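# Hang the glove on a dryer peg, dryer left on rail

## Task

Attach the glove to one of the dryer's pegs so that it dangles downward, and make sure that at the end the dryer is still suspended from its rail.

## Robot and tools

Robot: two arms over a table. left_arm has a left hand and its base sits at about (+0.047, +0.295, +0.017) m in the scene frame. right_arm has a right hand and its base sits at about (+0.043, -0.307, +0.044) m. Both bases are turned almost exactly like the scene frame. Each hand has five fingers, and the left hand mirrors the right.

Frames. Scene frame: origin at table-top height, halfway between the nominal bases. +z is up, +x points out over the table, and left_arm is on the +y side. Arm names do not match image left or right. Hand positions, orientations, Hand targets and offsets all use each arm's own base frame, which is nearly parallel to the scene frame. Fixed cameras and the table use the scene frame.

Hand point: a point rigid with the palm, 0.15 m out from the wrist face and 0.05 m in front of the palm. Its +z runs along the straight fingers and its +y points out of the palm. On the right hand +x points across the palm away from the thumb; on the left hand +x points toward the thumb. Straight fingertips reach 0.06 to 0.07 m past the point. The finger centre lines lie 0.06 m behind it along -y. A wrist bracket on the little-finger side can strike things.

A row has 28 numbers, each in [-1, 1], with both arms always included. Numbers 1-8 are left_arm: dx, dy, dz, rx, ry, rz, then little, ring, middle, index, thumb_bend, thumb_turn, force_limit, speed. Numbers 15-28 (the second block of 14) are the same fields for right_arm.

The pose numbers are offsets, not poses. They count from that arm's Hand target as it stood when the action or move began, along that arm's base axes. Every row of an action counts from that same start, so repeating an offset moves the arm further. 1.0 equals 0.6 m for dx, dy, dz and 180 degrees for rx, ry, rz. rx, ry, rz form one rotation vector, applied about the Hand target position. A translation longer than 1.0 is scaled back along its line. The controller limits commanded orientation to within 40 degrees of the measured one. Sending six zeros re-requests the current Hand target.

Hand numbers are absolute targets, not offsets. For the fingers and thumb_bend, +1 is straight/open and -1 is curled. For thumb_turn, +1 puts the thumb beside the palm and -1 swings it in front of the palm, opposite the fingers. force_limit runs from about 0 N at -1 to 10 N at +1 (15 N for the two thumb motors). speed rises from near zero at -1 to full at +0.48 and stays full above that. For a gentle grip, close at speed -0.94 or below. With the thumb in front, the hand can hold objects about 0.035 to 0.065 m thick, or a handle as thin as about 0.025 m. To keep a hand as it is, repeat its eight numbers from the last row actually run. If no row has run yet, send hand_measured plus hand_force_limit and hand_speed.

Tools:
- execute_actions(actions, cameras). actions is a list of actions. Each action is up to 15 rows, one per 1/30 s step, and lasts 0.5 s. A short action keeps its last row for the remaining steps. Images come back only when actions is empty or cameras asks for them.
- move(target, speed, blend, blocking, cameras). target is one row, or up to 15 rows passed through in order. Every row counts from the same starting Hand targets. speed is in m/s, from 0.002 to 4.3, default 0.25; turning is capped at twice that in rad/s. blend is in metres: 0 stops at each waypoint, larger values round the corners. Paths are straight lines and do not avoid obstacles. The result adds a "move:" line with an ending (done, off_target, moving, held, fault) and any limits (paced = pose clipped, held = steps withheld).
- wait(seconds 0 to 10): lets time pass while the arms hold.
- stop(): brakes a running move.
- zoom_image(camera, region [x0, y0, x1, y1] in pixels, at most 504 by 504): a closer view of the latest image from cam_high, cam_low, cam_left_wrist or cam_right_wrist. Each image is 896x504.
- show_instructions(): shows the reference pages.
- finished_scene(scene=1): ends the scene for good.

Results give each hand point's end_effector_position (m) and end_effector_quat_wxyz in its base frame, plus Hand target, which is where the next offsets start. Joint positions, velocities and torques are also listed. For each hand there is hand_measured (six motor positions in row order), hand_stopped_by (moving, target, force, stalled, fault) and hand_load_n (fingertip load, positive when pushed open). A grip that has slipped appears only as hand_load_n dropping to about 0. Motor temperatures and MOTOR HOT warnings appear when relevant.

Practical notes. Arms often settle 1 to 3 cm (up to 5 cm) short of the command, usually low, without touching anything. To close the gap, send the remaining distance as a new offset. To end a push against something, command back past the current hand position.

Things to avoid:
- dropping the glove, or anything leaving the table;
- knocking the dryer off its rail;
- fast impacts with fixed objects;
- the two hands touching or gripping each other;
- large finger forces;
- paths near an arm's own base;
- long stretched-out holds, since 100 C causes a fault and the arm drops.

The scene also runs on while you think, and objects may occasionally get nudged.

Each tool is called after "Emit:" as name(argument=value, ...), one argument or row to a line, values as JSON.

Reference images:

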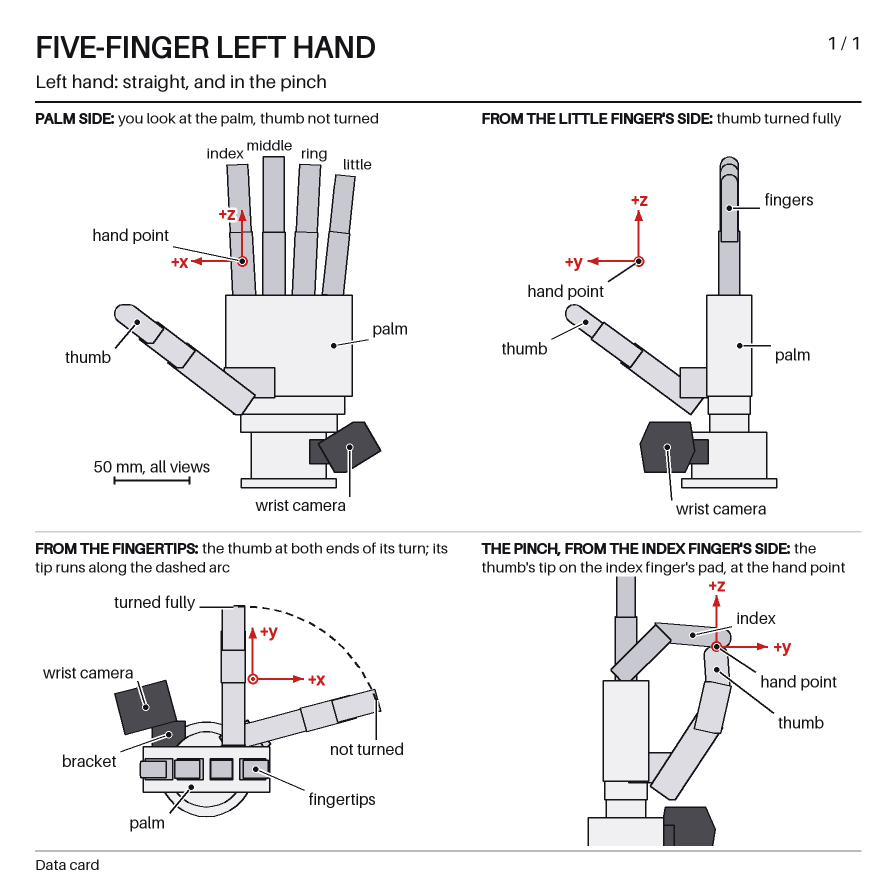

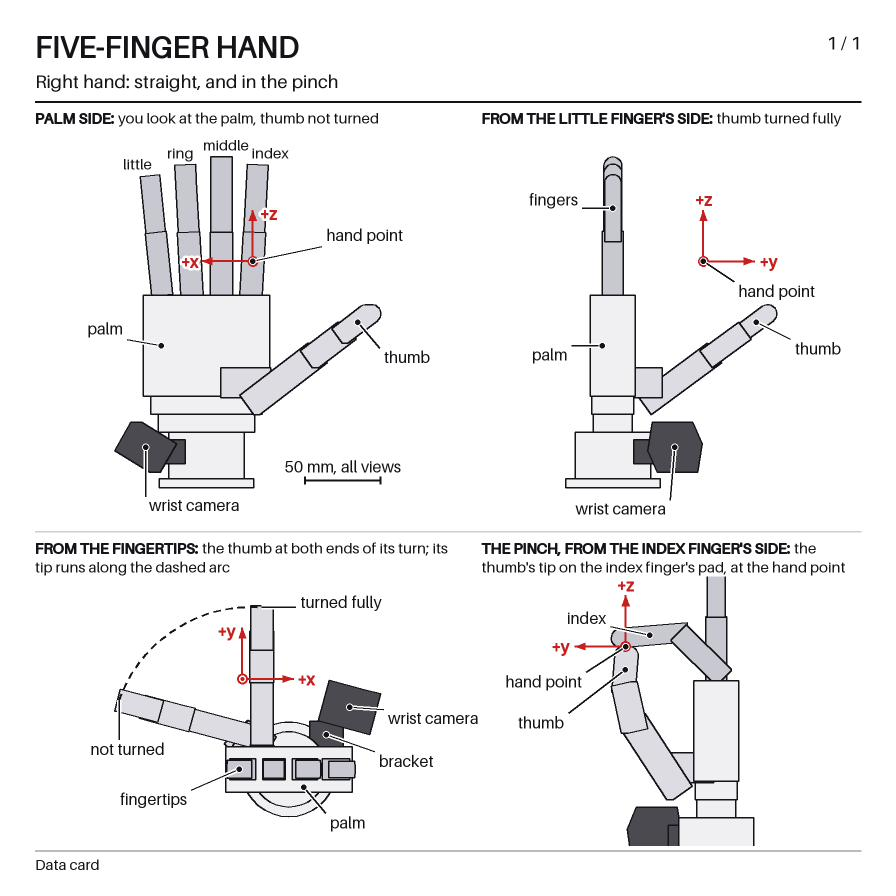

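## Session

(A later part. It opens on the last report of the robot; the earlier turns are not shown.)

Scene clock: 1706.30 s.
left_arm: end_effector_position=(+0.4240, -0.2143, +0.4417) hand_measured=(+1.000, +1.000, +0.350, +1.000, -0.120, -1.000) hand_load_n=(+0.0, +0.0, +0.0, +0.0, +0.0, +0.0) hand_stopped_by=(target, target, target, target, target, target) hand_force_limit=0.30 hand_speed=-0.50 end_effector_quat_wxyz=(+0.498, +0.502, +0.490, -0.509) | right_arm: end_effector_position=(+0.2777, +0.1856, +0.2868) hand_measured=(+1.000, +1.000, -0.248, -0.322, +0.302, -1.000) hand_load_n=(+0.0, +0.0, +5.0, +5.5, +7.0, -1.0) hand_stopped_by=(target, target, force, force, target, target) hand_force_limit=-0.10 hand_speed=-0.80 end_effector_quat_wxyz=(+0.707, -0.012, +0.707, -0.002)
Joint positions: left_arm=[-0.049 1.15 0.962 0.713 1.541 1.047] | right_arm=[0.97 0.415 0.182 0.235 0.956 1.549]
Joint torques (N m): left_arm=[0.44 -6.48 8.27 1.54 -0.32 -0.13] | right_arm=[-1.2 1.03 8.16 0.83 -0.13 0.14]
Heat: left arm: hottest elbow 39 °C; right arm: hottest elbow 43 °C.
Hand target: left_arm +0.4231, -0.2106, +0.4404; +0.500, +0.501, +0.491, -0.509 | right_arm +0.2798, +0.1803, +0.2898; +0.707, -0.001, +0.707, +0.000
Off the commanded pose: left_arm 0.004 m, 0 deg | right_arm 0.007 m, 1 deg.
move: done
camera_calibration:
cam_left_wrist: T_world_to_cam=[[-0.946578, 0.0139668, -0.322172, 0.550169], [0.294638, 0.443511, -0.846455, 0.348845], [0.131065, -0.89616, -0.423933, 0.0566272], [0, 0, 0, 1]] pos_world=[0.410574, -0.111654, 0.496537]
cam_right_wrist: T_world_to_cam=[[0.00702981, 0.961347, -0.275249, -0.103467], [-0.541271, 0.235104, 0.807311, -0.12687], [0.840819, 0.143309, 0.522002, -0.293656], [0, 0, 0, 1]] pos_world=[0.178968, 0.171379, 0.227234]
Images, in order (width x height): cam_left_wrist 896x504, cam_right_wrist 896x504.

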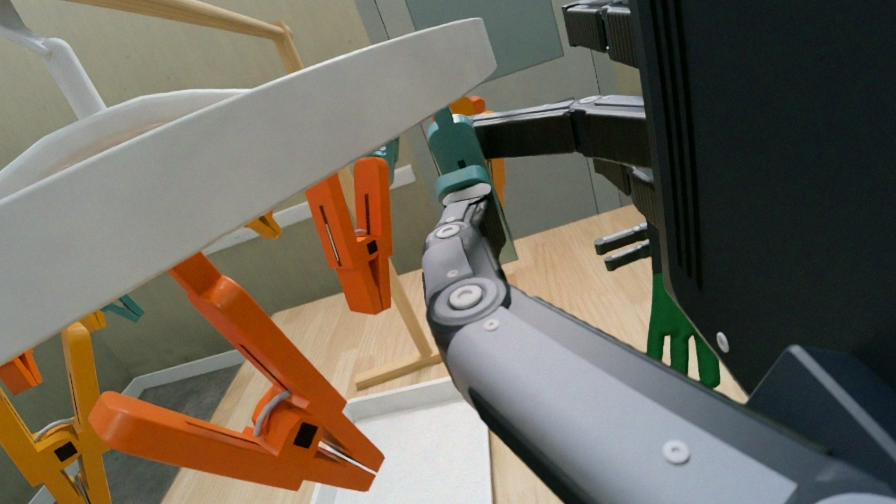

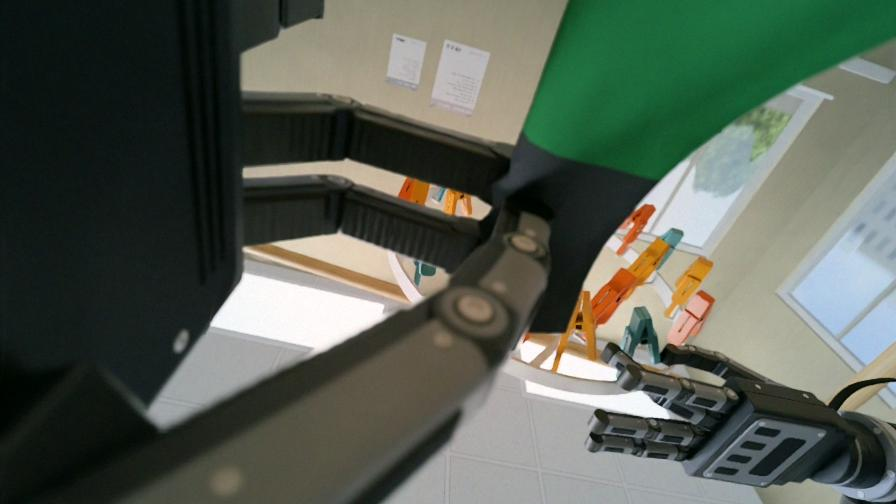

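Emit:
move(
  target=[0,0,0,0,0,0,1,1,0.25,1,-0.12,-1,0.3,-0.5,0,0,0,0,0,0,1,1,-0.5,-0.5,0.3,-1,-0.1,-0.8],
  speed=0.03,
  cameras=["cam_left_wrist","cam_right_wrist"],
)

Emit:
zoom_image(
  camera="cam_left_wrist",
  region=[380, 80, 580, 260],
)

Emit:
zoom_image(
  camera="cam_right_wrist",
  region=[560, 260, 760, 430],
)

Scene clock: 1711.03 s.
left_arm: end_effector_position=(+0.4239, -0.2143, +0.4416) hand_measured=(+1.000, +1.000, +0.250, +1.000, -0.120, -1.000) hand_load_n=(+0.0, +0.0, +0.0, +0.0, +0.0, +0.0) hand_stopped_by=(target, target, target, target, target, target) hand_force_limit=0.30 hand_speed=-0.50 end_effector_quat_wxyz=(+0.498, +0.502, +0.490, -0.509) | right_arm: end_effector_position=(+0.2777, +0.1856, +0.2868) hand_measured=(+1.000, +1.000, -0.248, -0.322, +0.302, -1.000) hand_load_n=(+0.0, +0.0, +5.5, +5.5, +7.0, -1.0) hand_stopped_by=(target, target, force, force, target, target) hand_force_limit=-0.10 hand_speed=-0.80 end_effector_quat_wxyz=(+0.707, -0.012, +0.707, -0.002)
Joint positions: left_arm=[-0.049 1.15 0.962 0.713 1.541 1.047] | right_arm=[0.97 0.415 0.182 0.235 0.956 1.549]
Joint torques (N m): left_arm=[0.5 -6.53 8.25 1.55 -0.33 -0.12] | right_arm=[-1.26 1.03 8.14 0.87 -0.11 0.17]
Heat: left arm: hottest elbow 39 °C; right arm: hottest elbow 43 °C.
Hand target: left_arm +0.4231, -0.2106, +0.4404; +0.500, +0.501, +0.491, -0.509 | right_arm +0.2798, +0.1803, +0.2898; +0.707, -0.001, +0.707, +0.000
Off the commanded pose: left_arm 0.004 m, 0 deg | right_arm 0.007 m, 1 deg.
move: done
camera_calibration:
cam_left_wrist: T_world_to_cam=[[-0.946588, 0.0143355, -0.322126, 0.550194], [0.294737, 0.443622, -0.846363, 0.348816], [0.130769, -0.896099, -0.424153, 0.0567743], [0, 0, 0, 1]] pos_world=[0.410574, -0.111754, 0.496537]
cam_right_wrist: T_world_to_cam=[[0.00702981, 0.961347, -0.275249, -0.103467], [-0.541271, 0.235104, 0.807311, -0.12687], [0.840819, 0.143309, 0.522002, -0.293656], [0, 0, 0, 1]] pos_world=[0.178968, 0.171379, 0.227234]
Images, in order (width x height): cam_left_wrist 896x504, cam_right_wrist 896x504.

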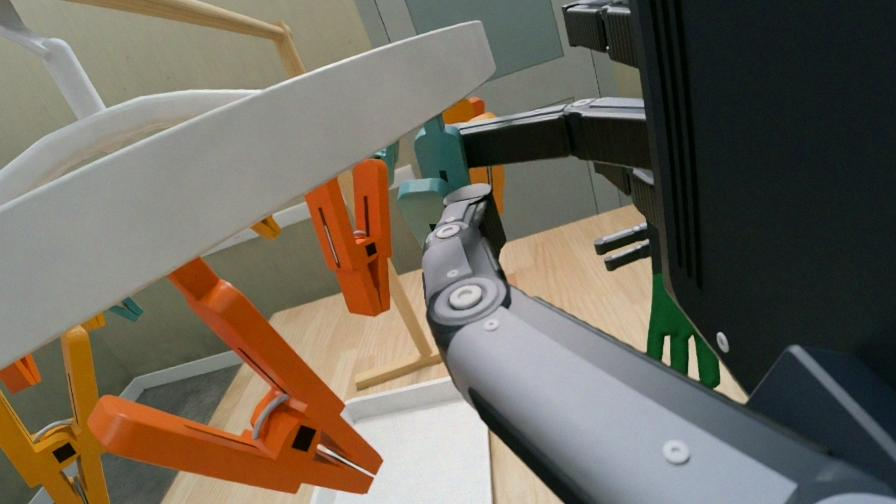

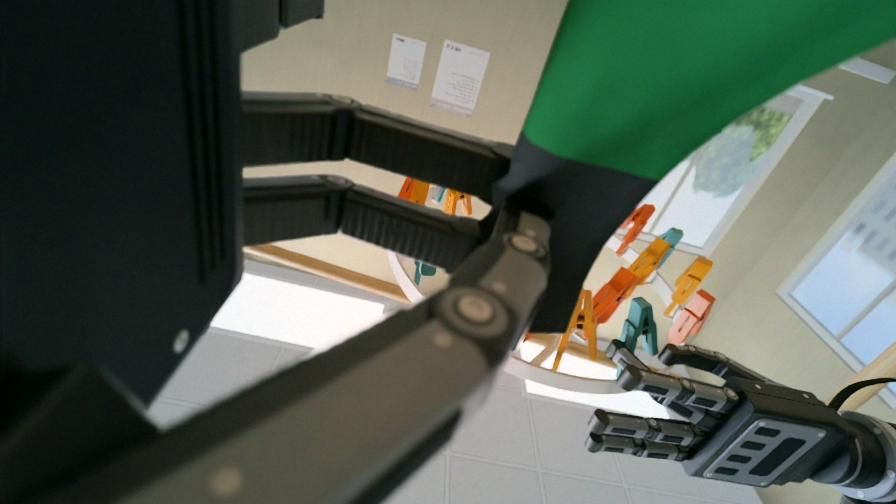

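Scaled by 2.520 from the camera's 896x504 image, which has a finer 1280x720 frame.

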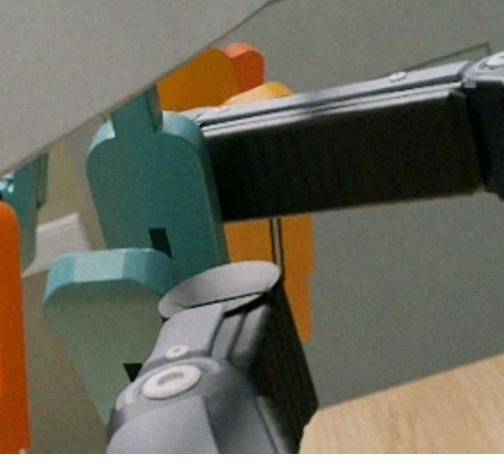

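Scaled by 2.520 from the camera's 896x504 image, which has a finer 1280x720 frame.

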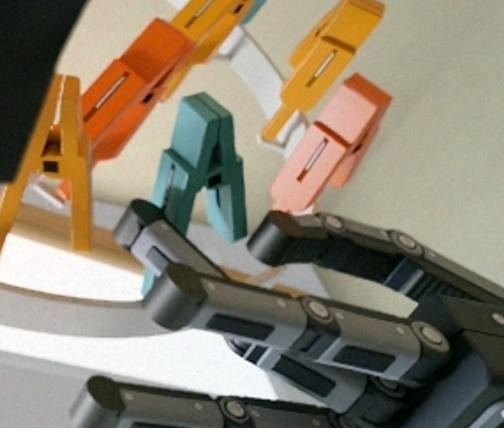

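Emit:
move(
  target=[0,0.01,0,0,0,0,1,1,0.55,1,-0.12,-1,0.3,-0.5,0,0,0,0,0,0,1,1,-0.5,-0.5,0.3,-1,-0.1,-0.8],
  speed=0.03,
)

Emit:
move(
  target=[0.016,0.0,0.004,0,0,0,1,1,0.55,1,-0.28,-1,0.3,-0.5,0,0,0,0,0,0,1,1,-0.5,-0.5,0.3,-1,-0.1,-0.8],
  speed=0.03,
  cameras=["cam_left_wrist","cam_right_wrist"],
)

Emit:
zoom_image(
  camera="cam_left_wrist",
  region=[380, 80, 580, 260],
)

Emit:
zoom_image(
  camera="cam_right_wrist",
  region=[560, 260, 760, 430],
)

Scene clock: 1747.67 s.
left_arm: end_effector_position=(+0.4248, -0.2084, +0.4409) hand_measured=(+1.000, +1.000, +0.550, +1.000, -0.120, -1.000) hand_load_n=(+0.0, +0.0, +0.0, +0.0, +0.0, +0.0) hand_stopped_by=(target, target, target, target, target, target) hand_force_limit=0.30 hand_speed=-0.50 end_effector_quat_wxyz=(+0.498, +0.502, +0.493, -0.507) | right_arm: end_effector_position=(+0.2777, +0.1856, +0.2868) hand_measured=(+1.000, +1.000, -0.248, -0.322, +0.302, -1.000) hand_load_n=(+0.0, +0.0, +5.0, +5.0, +7.0, -1.0) hand_stopped_by=(target, target, force, force, target, target) hand_force_limit=-0.10 hand_speed=-0.80 end_effector_quat_wxyz=(+0.707, -0.012, +0.707, -0.002)
Joint positions: left_arm=[-0.034 1.15 0.962 0.721 1.552 1.039] | right_arm=[0.97 0.415 0.182 0.235 0.956 1.549]
Joint torques (N m): left_arm=[0.62 -6.65 8.28 1.4 -0.32 -0.12] | right_arm=[-1.32 0.91 8.17 0.88 -0.1 0.14]
Heat: left arm: hottest elbow 39 °C; right arm: hottest elbow 43 °C.
Hand target: left_arm +0.4231, -0.2046, +0.4404; +0.500, +0.501, +0.491, -0.509 | right_arm +0.2798, +0.1803, +0.2898; +0.707, -0.001, +0.707, +0.000
Off the commanded pose: left_arm 0.004 m, 0 deg | right_arm 0.007 m, 1 deg.
move: done

Scene clock: 1748.60 s.
left_arm: end_effector_position=(+0.4288, -0.2081, +0.4357) hand_measured=(+1.000, +1.000, +0.550, +1.000, -0.280, -1.000) hand_load_n=(+0.0, +0.0, +0.0, +0.0, +0.0, +0.0) hand_stopped_by=(target, target, target, target, target, target) hand_force_limit=0.30 hand_speed=-0.50 end_effector_quat_wxyz=(+0.495, +0.499, +0.497, -0.510) | right_arm: end_effector_position=(+0.2777, +0.1856, +0.2868) hand_measured=(+1.000, +1.000, -0.248, -0.322, +0.302, -1.000) hand_load_n=(+0.0, +0.0, +5.0, +5.5, +7.5, -1.0) hand_stopped_by=(target, target, force, force, target, target) hand_force_limit=-0.10 hand_speed=-0.80 end_effector_quat_wxyz=(+0.707, -0.012, +0.707, -0.002)
Joint positions: left_arm=[-0.033 1.162 0.962 0.721 1.553 1.039] | right_arm=[0.97 0.415 0.182 0.235 0.956 1.549]
Joint torques (N m): left_arm=[0.38 -5.89 10.33 1.47 -0.3 -0.12] | right_arm=[-1.14 1.03 8.16 0.87 -0.1 0.16]
Heat: left arm: hottest elbow 39 °C; right arm: hottest elbow 43 °C.
Hand target: left_arm +0.4327, -0.2045, +0.4428; +0.500, +0.501, +0.491, -0.509 | right_arm +0.2798, +0.1803, +0.2898; +0.707, -0.001, +0.707, +0.000
Off the commanded pose: left_arm 0.009 m, 1 deg | right_arm 0.007 m, 1 deg.
move: done
camera_calibration:
cam_left_wrist: T_world_to_cam=[[-0.95091, 0.0113572, -0.309258, 0.548464], [0.280964, 0.450593, -0.847363, 0.347342], [0.129726, -0.892657, -0.431665, 0.0637159], [0, 0, 0, 1]] pos_world=[0.415684, -0.105862, 0.491446]
cam_right_wrist: T_world_to_cam=[[0.00702981, 0.961347, -0.275249, -0.103467], [-0.541271, 0.235104, 0.807311, -0.12687], [0.840819, 0.143309, 0.522002, -0.293656], [0, 0, 0, 1]] pos_world=[0.178968, 0.171379, 0.227234]
Images, in order (width x height): cam_left_wrist 896x504, cam_right_wrist 896x504.

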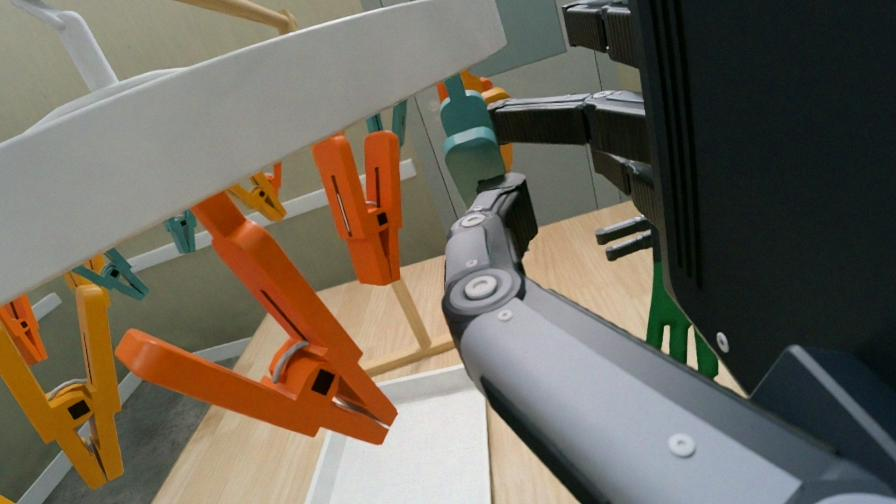

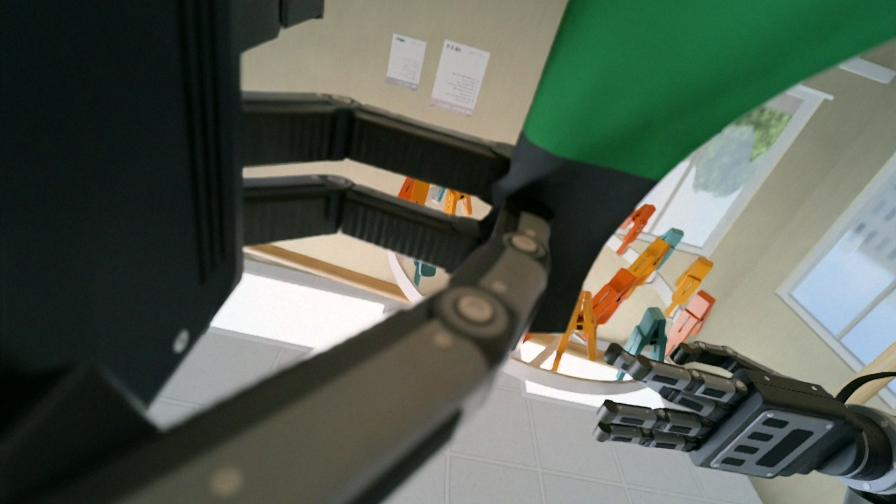

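Scaled by 2.520 from the camera's 896x504 image, which has a finer 1280x720 frame.

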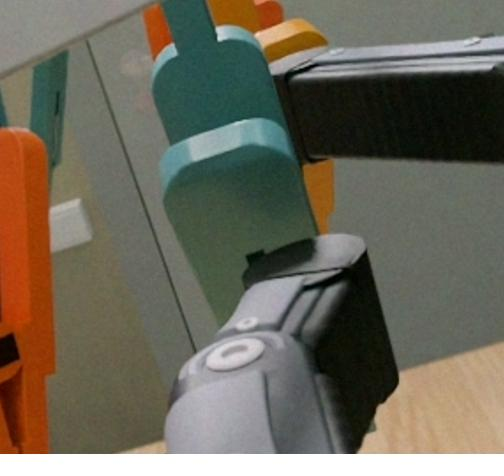

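Scaled by 2.520 from the camera's 896x504 image, which has a finer 1280x720 frame.

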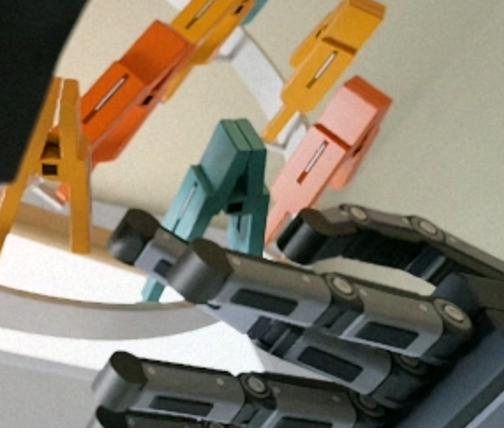

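Emit:
move(
  target=[
    [0.0,0.0,0.048,0,0,0,1,1,0.55,1,-0.28,-1,0.3,-0.5,0,0,0,0,0,0,1,1,-0.5,-0.5,0.3,-1,-0.1,-0.8],
    [0.013,0.0,0.055,0,0,0,1,1,0.55,1,-0.28,-1,0.3,-0.5,0,0,0,0,0,0,1,1,-0.5,-0.5,0.3,-1,-0.1,-0.8],
  ],
  speed=0.04,
)

Scene clock: 1763.77 s.
left_arm: end_effector_position=(+0.4338, -0.2076, +0.4502) hand_measured=(+1.000, +1.000, +0.550, +1.000, -0.280, -1.000) hand_load_n=(+0.0, +0.0, +0.0, +0.0, +0.0, +0.0) hand_stopped_by=(target, target, target, target, target, target) hand_force_limit=0.30 hand_speed=-0.50 end_effector_quat_wxyz=(+0.488, +0.492, +0.504, -0.516) | right_arm: end_effector_position=(+0.2777, +0.1856, +0.2868) hand_measured=(+1.000, +1.000, -0.248, -0.322, +0.302, -1.000) hand_load_n=(+0.0, +0.0, +5.0, +5.5, +7.0, -0.5) hand_stopped_by=(target, target, force, force, target, target) hand_force_limit=-0.10 hand_speed=-0.80 end_effector_quat_wxyz=(+0.707, -0.012, +0.707, -0.002)
Joint positions: left_arm=[-0.031 1.174 1.009 0.71 1.554 0.984] | right_arm=[0.97 0.415 0.182 0.235 0.956 1.549]
Joint torques (N m): left_arm=[0.38 -6.18 13.59 1.2 -0.34 -0.11] | right_arm=[-1.44 1.08 8.12 0.83 -0.08 0.16]
Heat: left arm: hottest elbow 39 °C; right arm: hottest elbow 43 °C.
Hand target: left_arm +0.4405, -0.2045, +0.4759; +0.500, +0.501, +0.491, -0.509 | right_arm +0.2798, +0.1803, +0.2898; +0.707, -0.001, +0.707, +0.000
Off the commanded pose: left_arm 0.027 m, 2 deg | right_arm 0.007 m, 1 deg.
move: off_target (left_arm)

Emit:
move(
  target=[0.0,0.0,-0.058,0,0,0,1,1,0.55,1,-0.28,-1,0.3,-0.5,0,0,0,0,0,0,1,1,-0.5,-0.5,0.3,-1,-0.1,-0.8],
  speed=0.03,
  cameras=["cam_left_wrist","cam_right_wrist"],
)

Emit:
zoom_image(
  camera="cam_left_wrist",
  region=[400, 60, 600, 240],
)

Emit:
zoom_image(
  camera="cam_right_wrist",
  region=[560, 260, 760, 430],
)

Scene clock: 1770.13 s.
left_arm: end_effector_position=(+0.4376, -0.2077, +0.4463) hand_measured=(+1.000, +1.000, +0.550, +1.000, -0.280, -1.000) hand_load_n=(+0.0, +0.0, +0.0, +0.0, +0.0, +0.0) hand_stopped_by=(target, target, target, target, target, target) hand_force_limit=0.30 hand_speed=-0.50 end_effector_quat_wxyz=(+0.498, +0.502, +0.494, -0.507) | right_arm: end_effector_position=(+0.2777, +0.1856, +0.2868) hand_measured=(+1.000, +1.000, -0.248, -0.322, +0.302, -1.000) hand_load_n=(+0.0, +0.0, +5.0, +5.5, +7.5, -1.0) hand_stopped_by=(target, target, force, force, target, target) hand_force_limit=-0.10 hand_speed=-0.80 end_effector_quat_wxyz=(+0.707, -0.012, +0.707, -0.002)
Joint positions: left_arm=[-0.031 1.187 0.999 0.759 1.554 0.999] | right_arm=[0.97 0.415 0.182 0.235 0.956 1.549]
Joint torques (N m): left_arm=[0.26 -6.24 8.27 1.55 -0.36 0.03] | right_arm=[-1.32 0.73 8.17 0.88 -0.09 0.16]
Heat: left arm: hottest elbow 40 °C; right arm: hottest elbow 43 °C.
Hand target: left_arm +0.4405, -0.2045, +0.4410; +0.500, +0.501, +0.491, -0.509 | right_arm +0.2798, +0.1803, +0.2898; +0.707, -0.001, +0.707, +0.000
Off the commanded pose: left_arm 0.007 m, 0 deg | right_arm 0.007 m, 1 deg.
move: done
camera_calibration:
cam_left_wrist: T_world_to_cam=[[-0.947336, 0.0102781, -0.320075, 0.563163], [0.290198, 0.450207, -0.844452, 0.348333], [0.135421, -0.892865, -0.42948, 0.0638943], [0, 0, 0, 1]] pos_world=[0.423766, -0.105561, 0.501846]
cam_right_wrist: T_world_to_cam=[[0.00702981, 0.961347, -0.275249, -0.103467], [-0.541271, 0.235104, 0.807311, -0.12687], [0.840819, 0.143309, 0.522002, -0.293656], [0, 0, 0, 1]] pos_world=[0.178968, 0.171379, 0.227234]
Images, in order (width x height): cam_left_wrist 896x504, cam_right_wrist 896x504.

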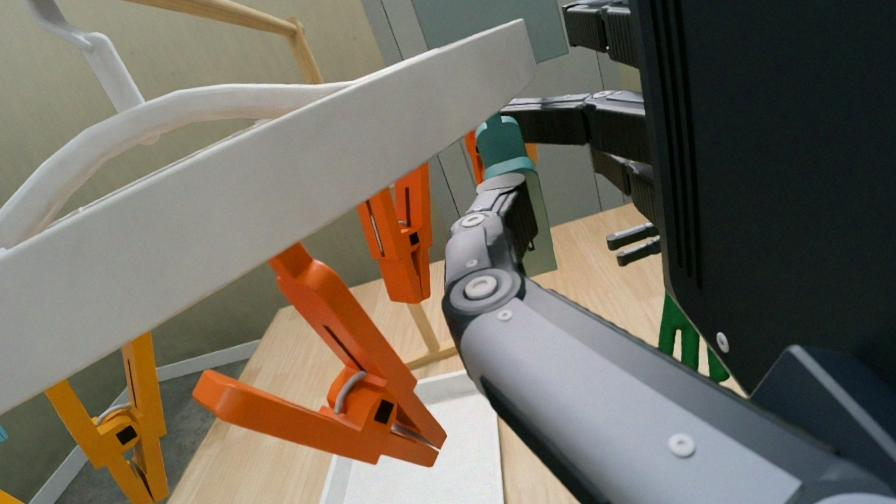

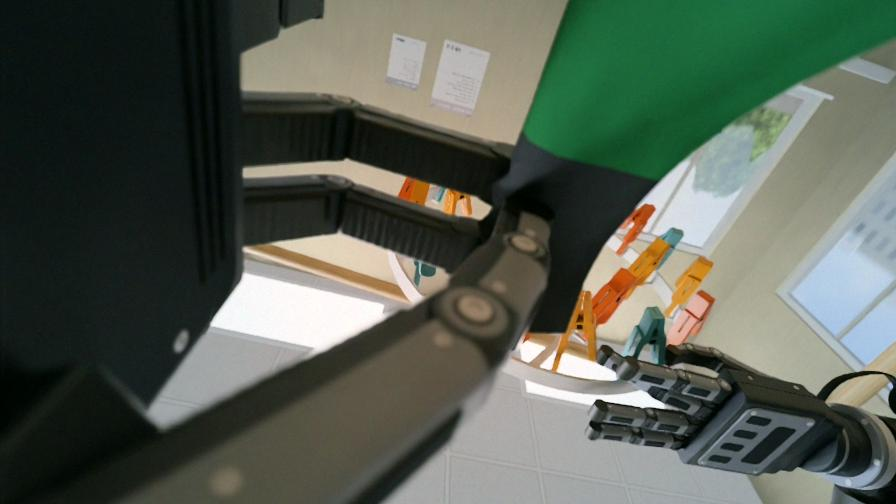

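Scaled by 2.520 from the camera's 896x504 image, which has a finer 1280x720 frame.

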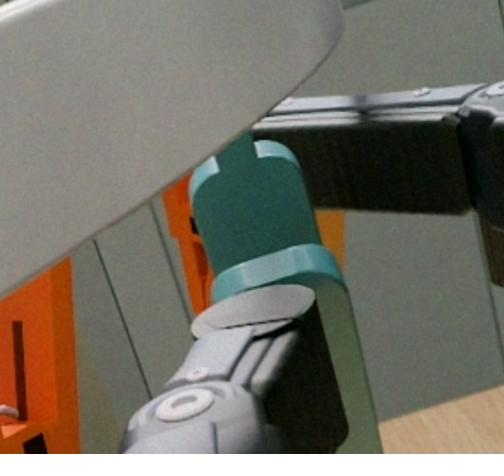

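Scaled by 2.520 from the camera's 896x504 image, which has a finer 1280x720 frame.

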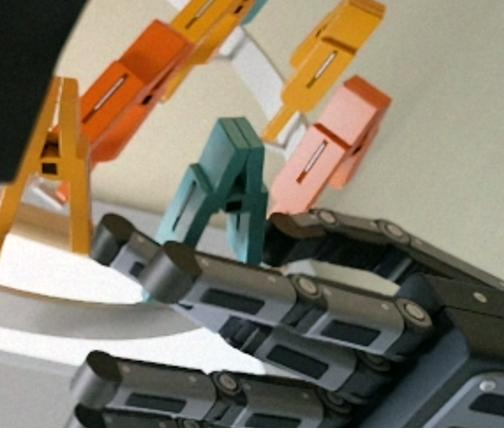

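Emit:
move(
  target=[0.0,-0.013,-0.009,0,0,0,1,1,0.5,1,-0.28,-1,0.3,-0.5,0,0,0,0,0,0,1,1,-0.5,-0.5,0.3,-1,-0.1,-0.8],
  speed=0.03,
  cameras=["cam_left_wrist","cam_right_wrist"],
)

Emit:
zoom_image(
  camera="cam_left_wrist",
  region=[400, 60, 600, 240],
)

Emit:
zoom_image(
  camera="cam_right_wrist",
  region=[560, 260, 760, 430],
)

Scene clock: 1776.87 s.
left_arm: end_effector_position=(+0.4396, -0.2087, +0.4395) hand_measured=(+1.000, +1.000, +0.500, +1.000, -0.280, -1.000) hand_load_n=(+0.0, +0.0, +0.0, +0.0, +0.0, +0.0) hand_stopped_by=(target, target, target, target, target, target) hand_force_limit=0.30 hand_speed=-0.50 end_effector_quat_wxyz=(+0.498, +0.498, +0.496, -0.508) | right_arm: end_effector_position=(+0.2777, +0.1856, +0.2868) hand_measured=(+1.000, +1.000, -0.248, -0.322, +0.302, -1.000) hand_load_n=(+0.0, +0.0, +5.0, +5.5, +7.0, -0.5) hand_stopped_by=(target, target, force, force, target, target) hand_force_limit=-0.10 hand_speed=-0.80 end_effector_quat_wxyz=(+0.707, -0.012, +0.707, -0.002)
Joint positions: left_arm=[-0.034 1.193 0.987 0.761 1.547 1.008] | right_arm=[0.97 0.415 0.182 0.235 0.956 1.549]
Joint torques (N m): left_arm=[-0.73 -6.48 8.24 1.55 -0.67 0.12] | right_arm=[-1.44 0.97 8.13 0.92 -0.09 0.17]
Heat: left arm: hottest elbow 40 °C; right arm: hottest elbow 43 °C.
Hand target: left_arm +0.4406, -0.2124, +0.4356; +0.500, +0.501, +0.491, -0.509 | right_arm +0.2798, +0.1803, +0.2898; +0.707, -0.001, +0.707, +0.000
Off the commanded pose: left_arm 0.005 m, 1 deg | right_arm 0.007 m, 1 deg.
move: done
camera_calibration:
cam_left_wrist: T_world_to_cam=[[-0.949666, 0.00616446, -0.313205, 0.559951], [0.282585, 0.448377, -0.848, 0.34691], [0.135206, -0.893823, -0.42755, 0.0588955], [0, 0, 0, 1]] pos_world=[0.425771, -0.106356, 0.49474]
cam_right_wrist: T_world_to_cam=[[0.00702981, 0.961347, -0.275249, -0.103467], [-0.541271, 0.235104, 0.807311, -0.12687], [0.840819, 0.143309, 0.522002, -0.293656], [0, 0, 0, 1]] pos_world=[0.178968, 0.171379, 0.227234]
Images, in order (width x height): cam_left_wrist 896x504, cam_right_wrist 896x504.

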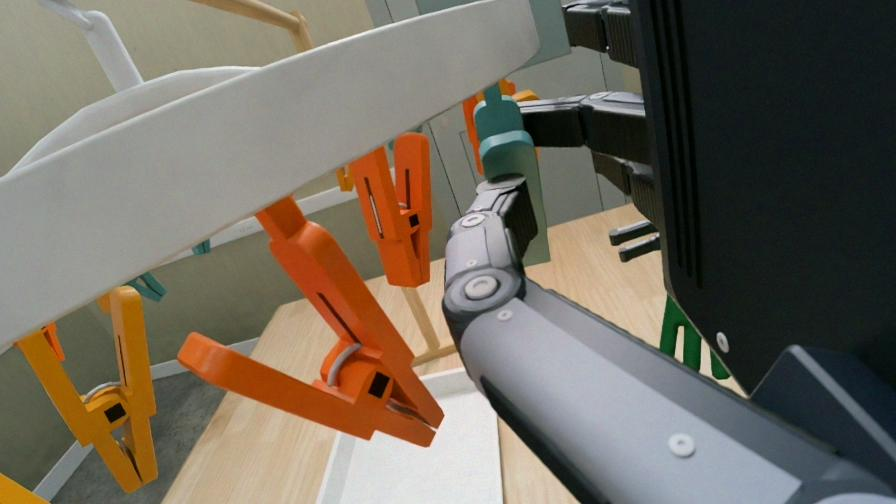

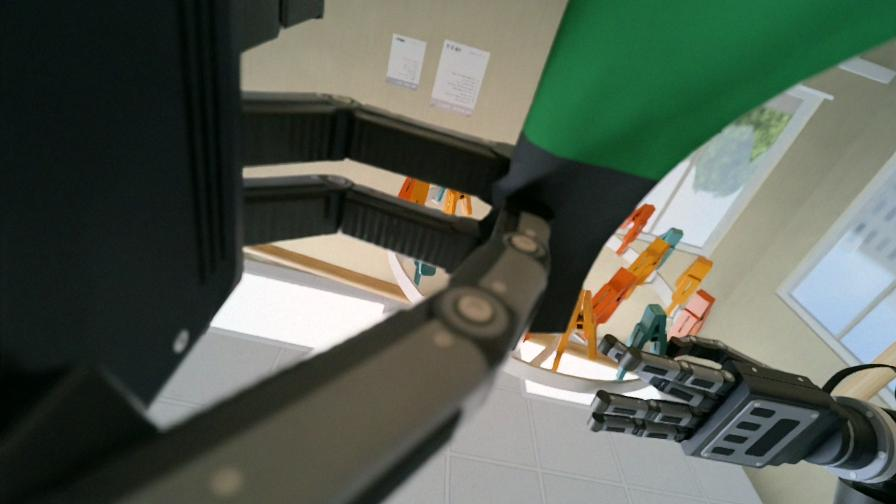

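Scaled by 2.520 from the camera's 896x504 image, which has a finer 1280x720 frame.

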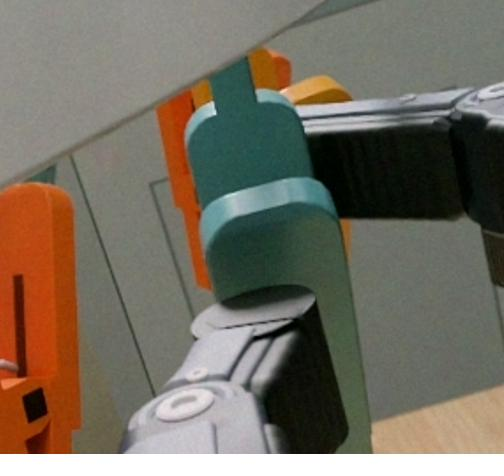

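Scaled by 2.520 from the camera's 896x504 image, which has a finer 1280x720 frame.

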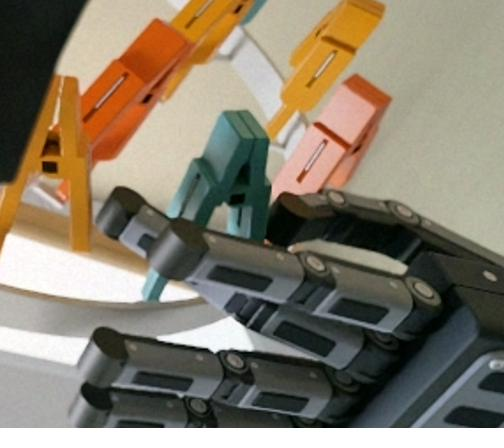

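Emit:
move(
  target=[0,-0.005,0,0,0,0,1,1,0.38,1,-0.28,-1,0.3,-0.5,0,0,0,0,0,0,1,1,-0.5,-0.5,0.3,-1,-0.1,-0.8],
  speed=0.03,
  cameras=["cam_left_wrist","cam_right_wrist"],
)

Emit:
zoom_image(
  camera="cam_left_wrist",
  region=[400, 60, 600, 240],
)

Emit:
zoom_image(
  camera="cam_right_wrist",
  region=[560, 260, 760, 430],
)

Scene clock: 1782.23 s.
left_arm: end_effector_position=(+0.4393, -0.2115, +0.4405) hand_measured=(+1.000, +1.000, +0.380, +1.000, -0.280, -1.000) hand_load_n=(+0.0, +0.0, +0.0, +0.0, +0.0, +0.0) hand_stopped_by=(target, target, target, target, target, target) hand_force_limit=0.30 hand_speed=-0.50 end_effector_quat_wxyz=(+0.500, +0.500, +0.492, -0.508) | right_arm: end_effector_position=(+0.2777, +0.1856, +0.2868) hand_measured=(+1.000, +1.000, -0.248, -0.322, +0.302, -1.000) hand_load_n=(+0.0, +0.0, +5.0, +5.5, +7.0, -1.0) hand_stopped_by=(target, target, force, force, target, target) hand_force_limit=-0.10 hand_speed=-0.80 end_effector_quat_wxyz=(+0.707, -0.012, +0.707, -0.002)
Joint positions: left_arm=[-0.041 1.193 0.987 0.761 1.541 1.015] | right_arm=[0.97 0.415 0.182 0.235 0.956 1.549]
Joint torques (N m): left_arm=[-0.73 -6.18 8.27 1.25 -0.7 0.09] | right_arm=[-1.32 0.67 8.13 0.87 -0.08 0.17]
Heat: left arm: hottest elbow 40 °C; right arm: hottest elbow 43 °C.
Hand target: left_arm +0.4406, -0.2153, +0.4357; +0.500, +0.501, +0.491, -0.509 | right_arm +0.2798, +0.1803, +0.2898; +0.707, -0.001, +0.707, +0.000
Off the commanded pose: left_arm 0.006 m, 0 deg | right_arm 0.007 m, 1 deg.
move: done
camera_calibration:
cam_left_wrist: T_world_to_cam=[[-0.94739, 0.00698666, -0.320005, 0.562194], [0.289501, 0.445156, -0.847364, 0.3452], [0.136532, -0.895426, -0.423759, 0.0543248], [0, 0, 0, 1]] pos_world=[0.425264, -0.108952, 0.495435]
cam_right_wrist: T_world_to_cam=[[0.00702981, 0.961347, -0.275249, -0.103467], [-0.541271, 0.235104, 0.807311, -0.12687], [0.840819, 0.143309, 0.522002, -0.293656], [0, 0, 0, 1]] pos_world=[0.178968, 0.171379, 0.227234]
Images, in order (width x height): cam_left_wrist 896x504, cam_right_wrist 896x504.

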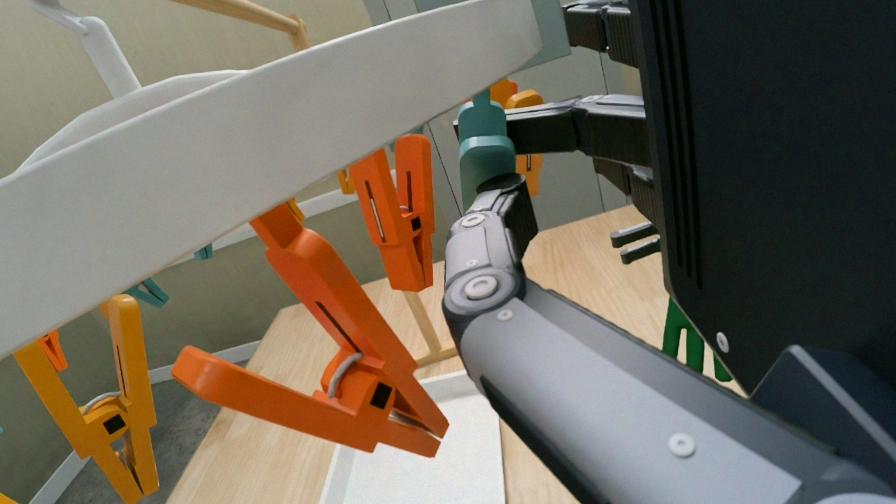

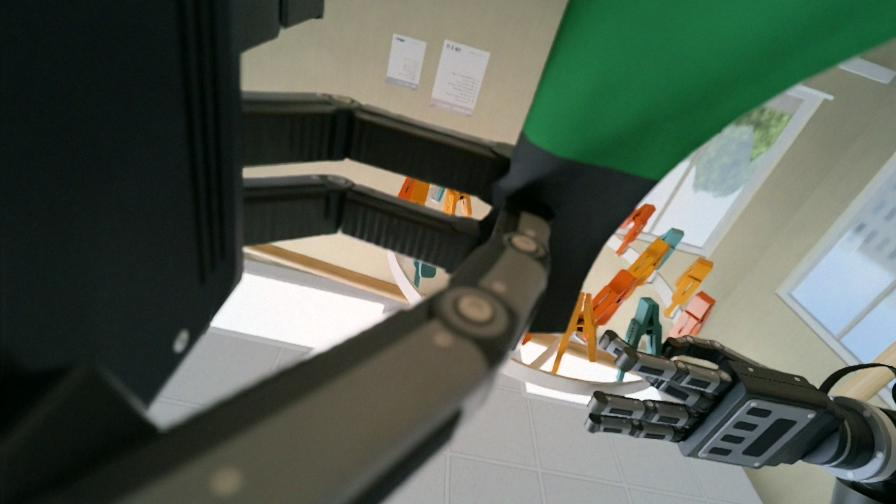

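Scaled by 2.520 from the camera's 896x504 image, which has a finer 1280x720 frame.

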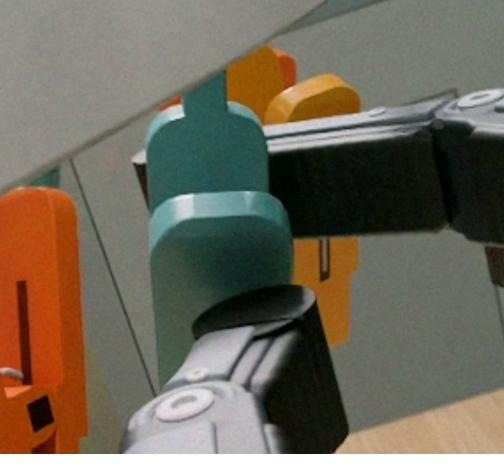

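Scaled by 2.520 from the camera's 896x504 image, which has a finer 1280x720 frame.

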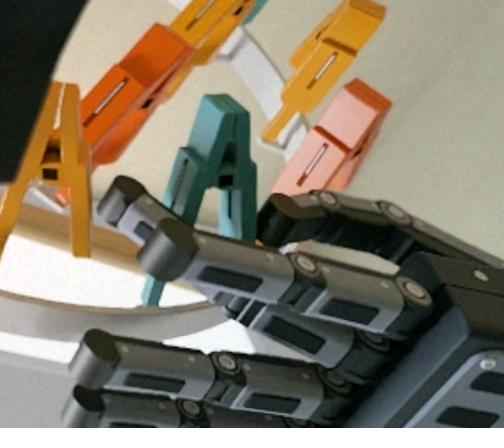

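Emit:
move(
  target=[0,-0.003,0,0,0,0,1,1,0.3,1,-0.18,-1,0.3,-0.5,0,0,0,0,0,0,1,1,-0.5,-0.5,0.3,-1,-0.1,-0.8],
  speed=0.03,
  cameras=["cam_left_wrist","cam_right_wrist"],
)

Emit:
zoom_image(
  camera="cam_left_wrist",
  region=[400, 60, 600, 240],
)

Emit:
zoom_image(
  camera="cam_right_wrist",
  region=[560, 260, 760, 430],
)

Scene clock: 1791.07 s.
left_arm: end_effector_position=(+0.4392, -0.2133, +0.4413) hand_measured=(+1.000, +1.000, +0.300, +1.000, -0.180, -1.000) hand_load_n=(+0.0, +0.0, +0.0, +0.0, +0.0, +0.0) hand_stopped_by=(target, target, target, target, target, target) hand_force_limit=0.30 hand_speed=-0.50 end_effector_quat_wxyz=(+0.502, +0.501, +0.490, -0.507) | right_arm: end_effector_position=(+0.2777, +0.1856, +0.2868) hand_measured=(+1.000, +1.000, -0.248, -0.322, +0.302, -1.000) hand_load_n=(+0.0, +0.0, +5.0, +5.5, +7.0, -1.0) hand_stopped_by=(target, target, force, force, target, target) hand_force_limit=-0.10 hand_speed=-0.80 end_effector_quat_wxyz=(+0.707, -0.012, +0.707, -0.002)
Joint positions: left_arm=[-0.045 1.193 0.987 0.761 1.538 1.023] | right_arm=[0.97 0.415 0.182 0.235 0.956 1.549]
Joint torques (N m): left_arm=[-0.73 -6.24 8.34 0.96 -0.7 0.11] | right_arm=[-1.2 0.79 8.13 0.81 -0.08 0.16]
Heat: left arm: hottest elbow 40 °C; right arm: hottest elbow 43 °C.
Hand target: left_arm +0.4406, -0.2171, +0.4357; +0.500, +0.501, +0.491, -0.509 | right_arm +0.2798, +0.1803, +0.2898; +0.707, -0.001, +0.707, +0.000
Off the commanded pose: left_arm 0.007 m, 0 deg | right_arm 0.007 m, 1 deg.
move: done
camera_calibration:
cam_left_wrist: T_world_to_cam=[[-0.944819, 0.00745312, -0.327509, 0.564752], [0.296714, 0.443197, -0.845894, 0.342412], [0.138846, -0.896393, -0.420952, 0.0506653], [0, 0, 0, 1]] pos_world=[0.424955, -0.110549, 0.495933]
cam_right_wrist: T_world_to_cam=[[0.00702981, 0.961347, -0.275249, -0.103467], [-0.541271, 0.235104, 0.807311, -0.12687], [0.840819, 0.143309, 0.522002, -0.293656], [0, 0, 0, 1]] pos_world=[0.178968, 0.171379, 0.227234]
Images, in order (width x height): cam_left_wrist 896x504, cam_right_wrist 896x504.

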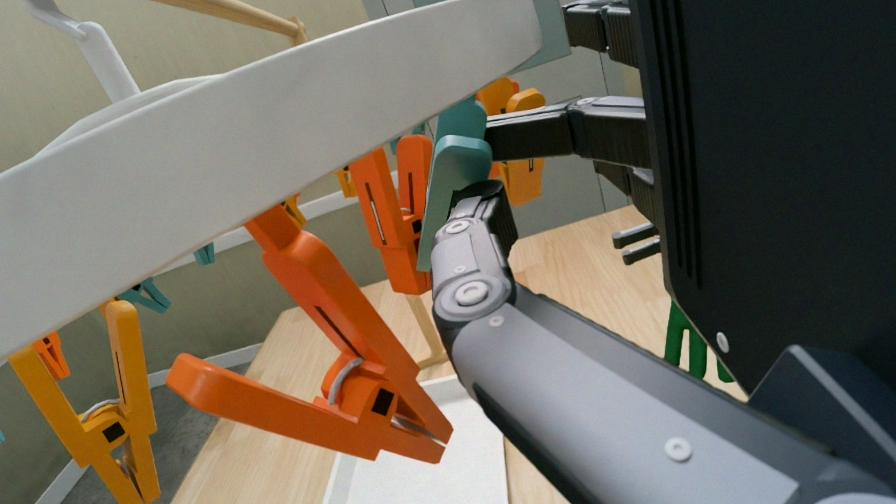

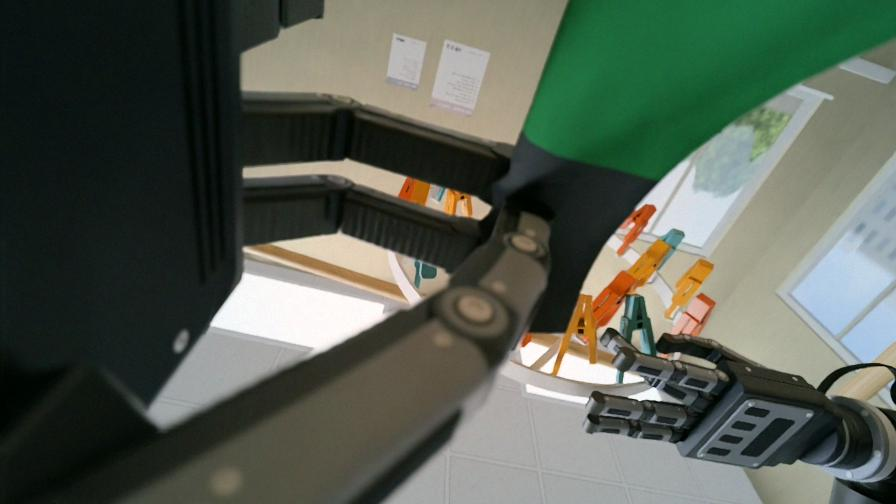

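Scaled by 2.520 from the camera's 896x504 image, which has a finer 1280x720 frame.

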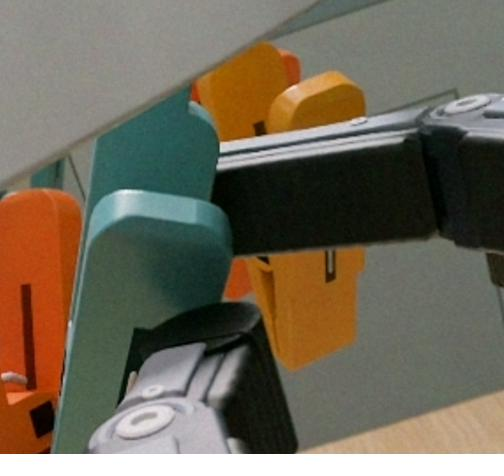

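Scaled by 2.520 from the camera's 896x504 image, which has a finer 1280x720 frame.

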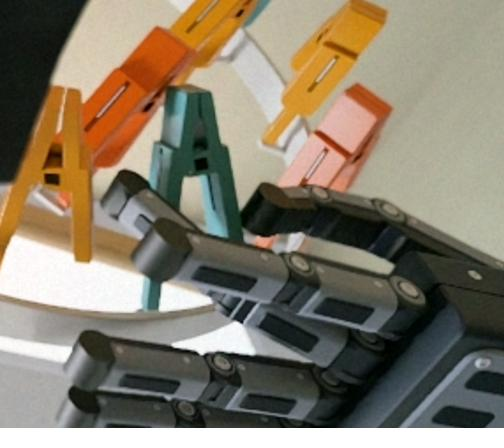

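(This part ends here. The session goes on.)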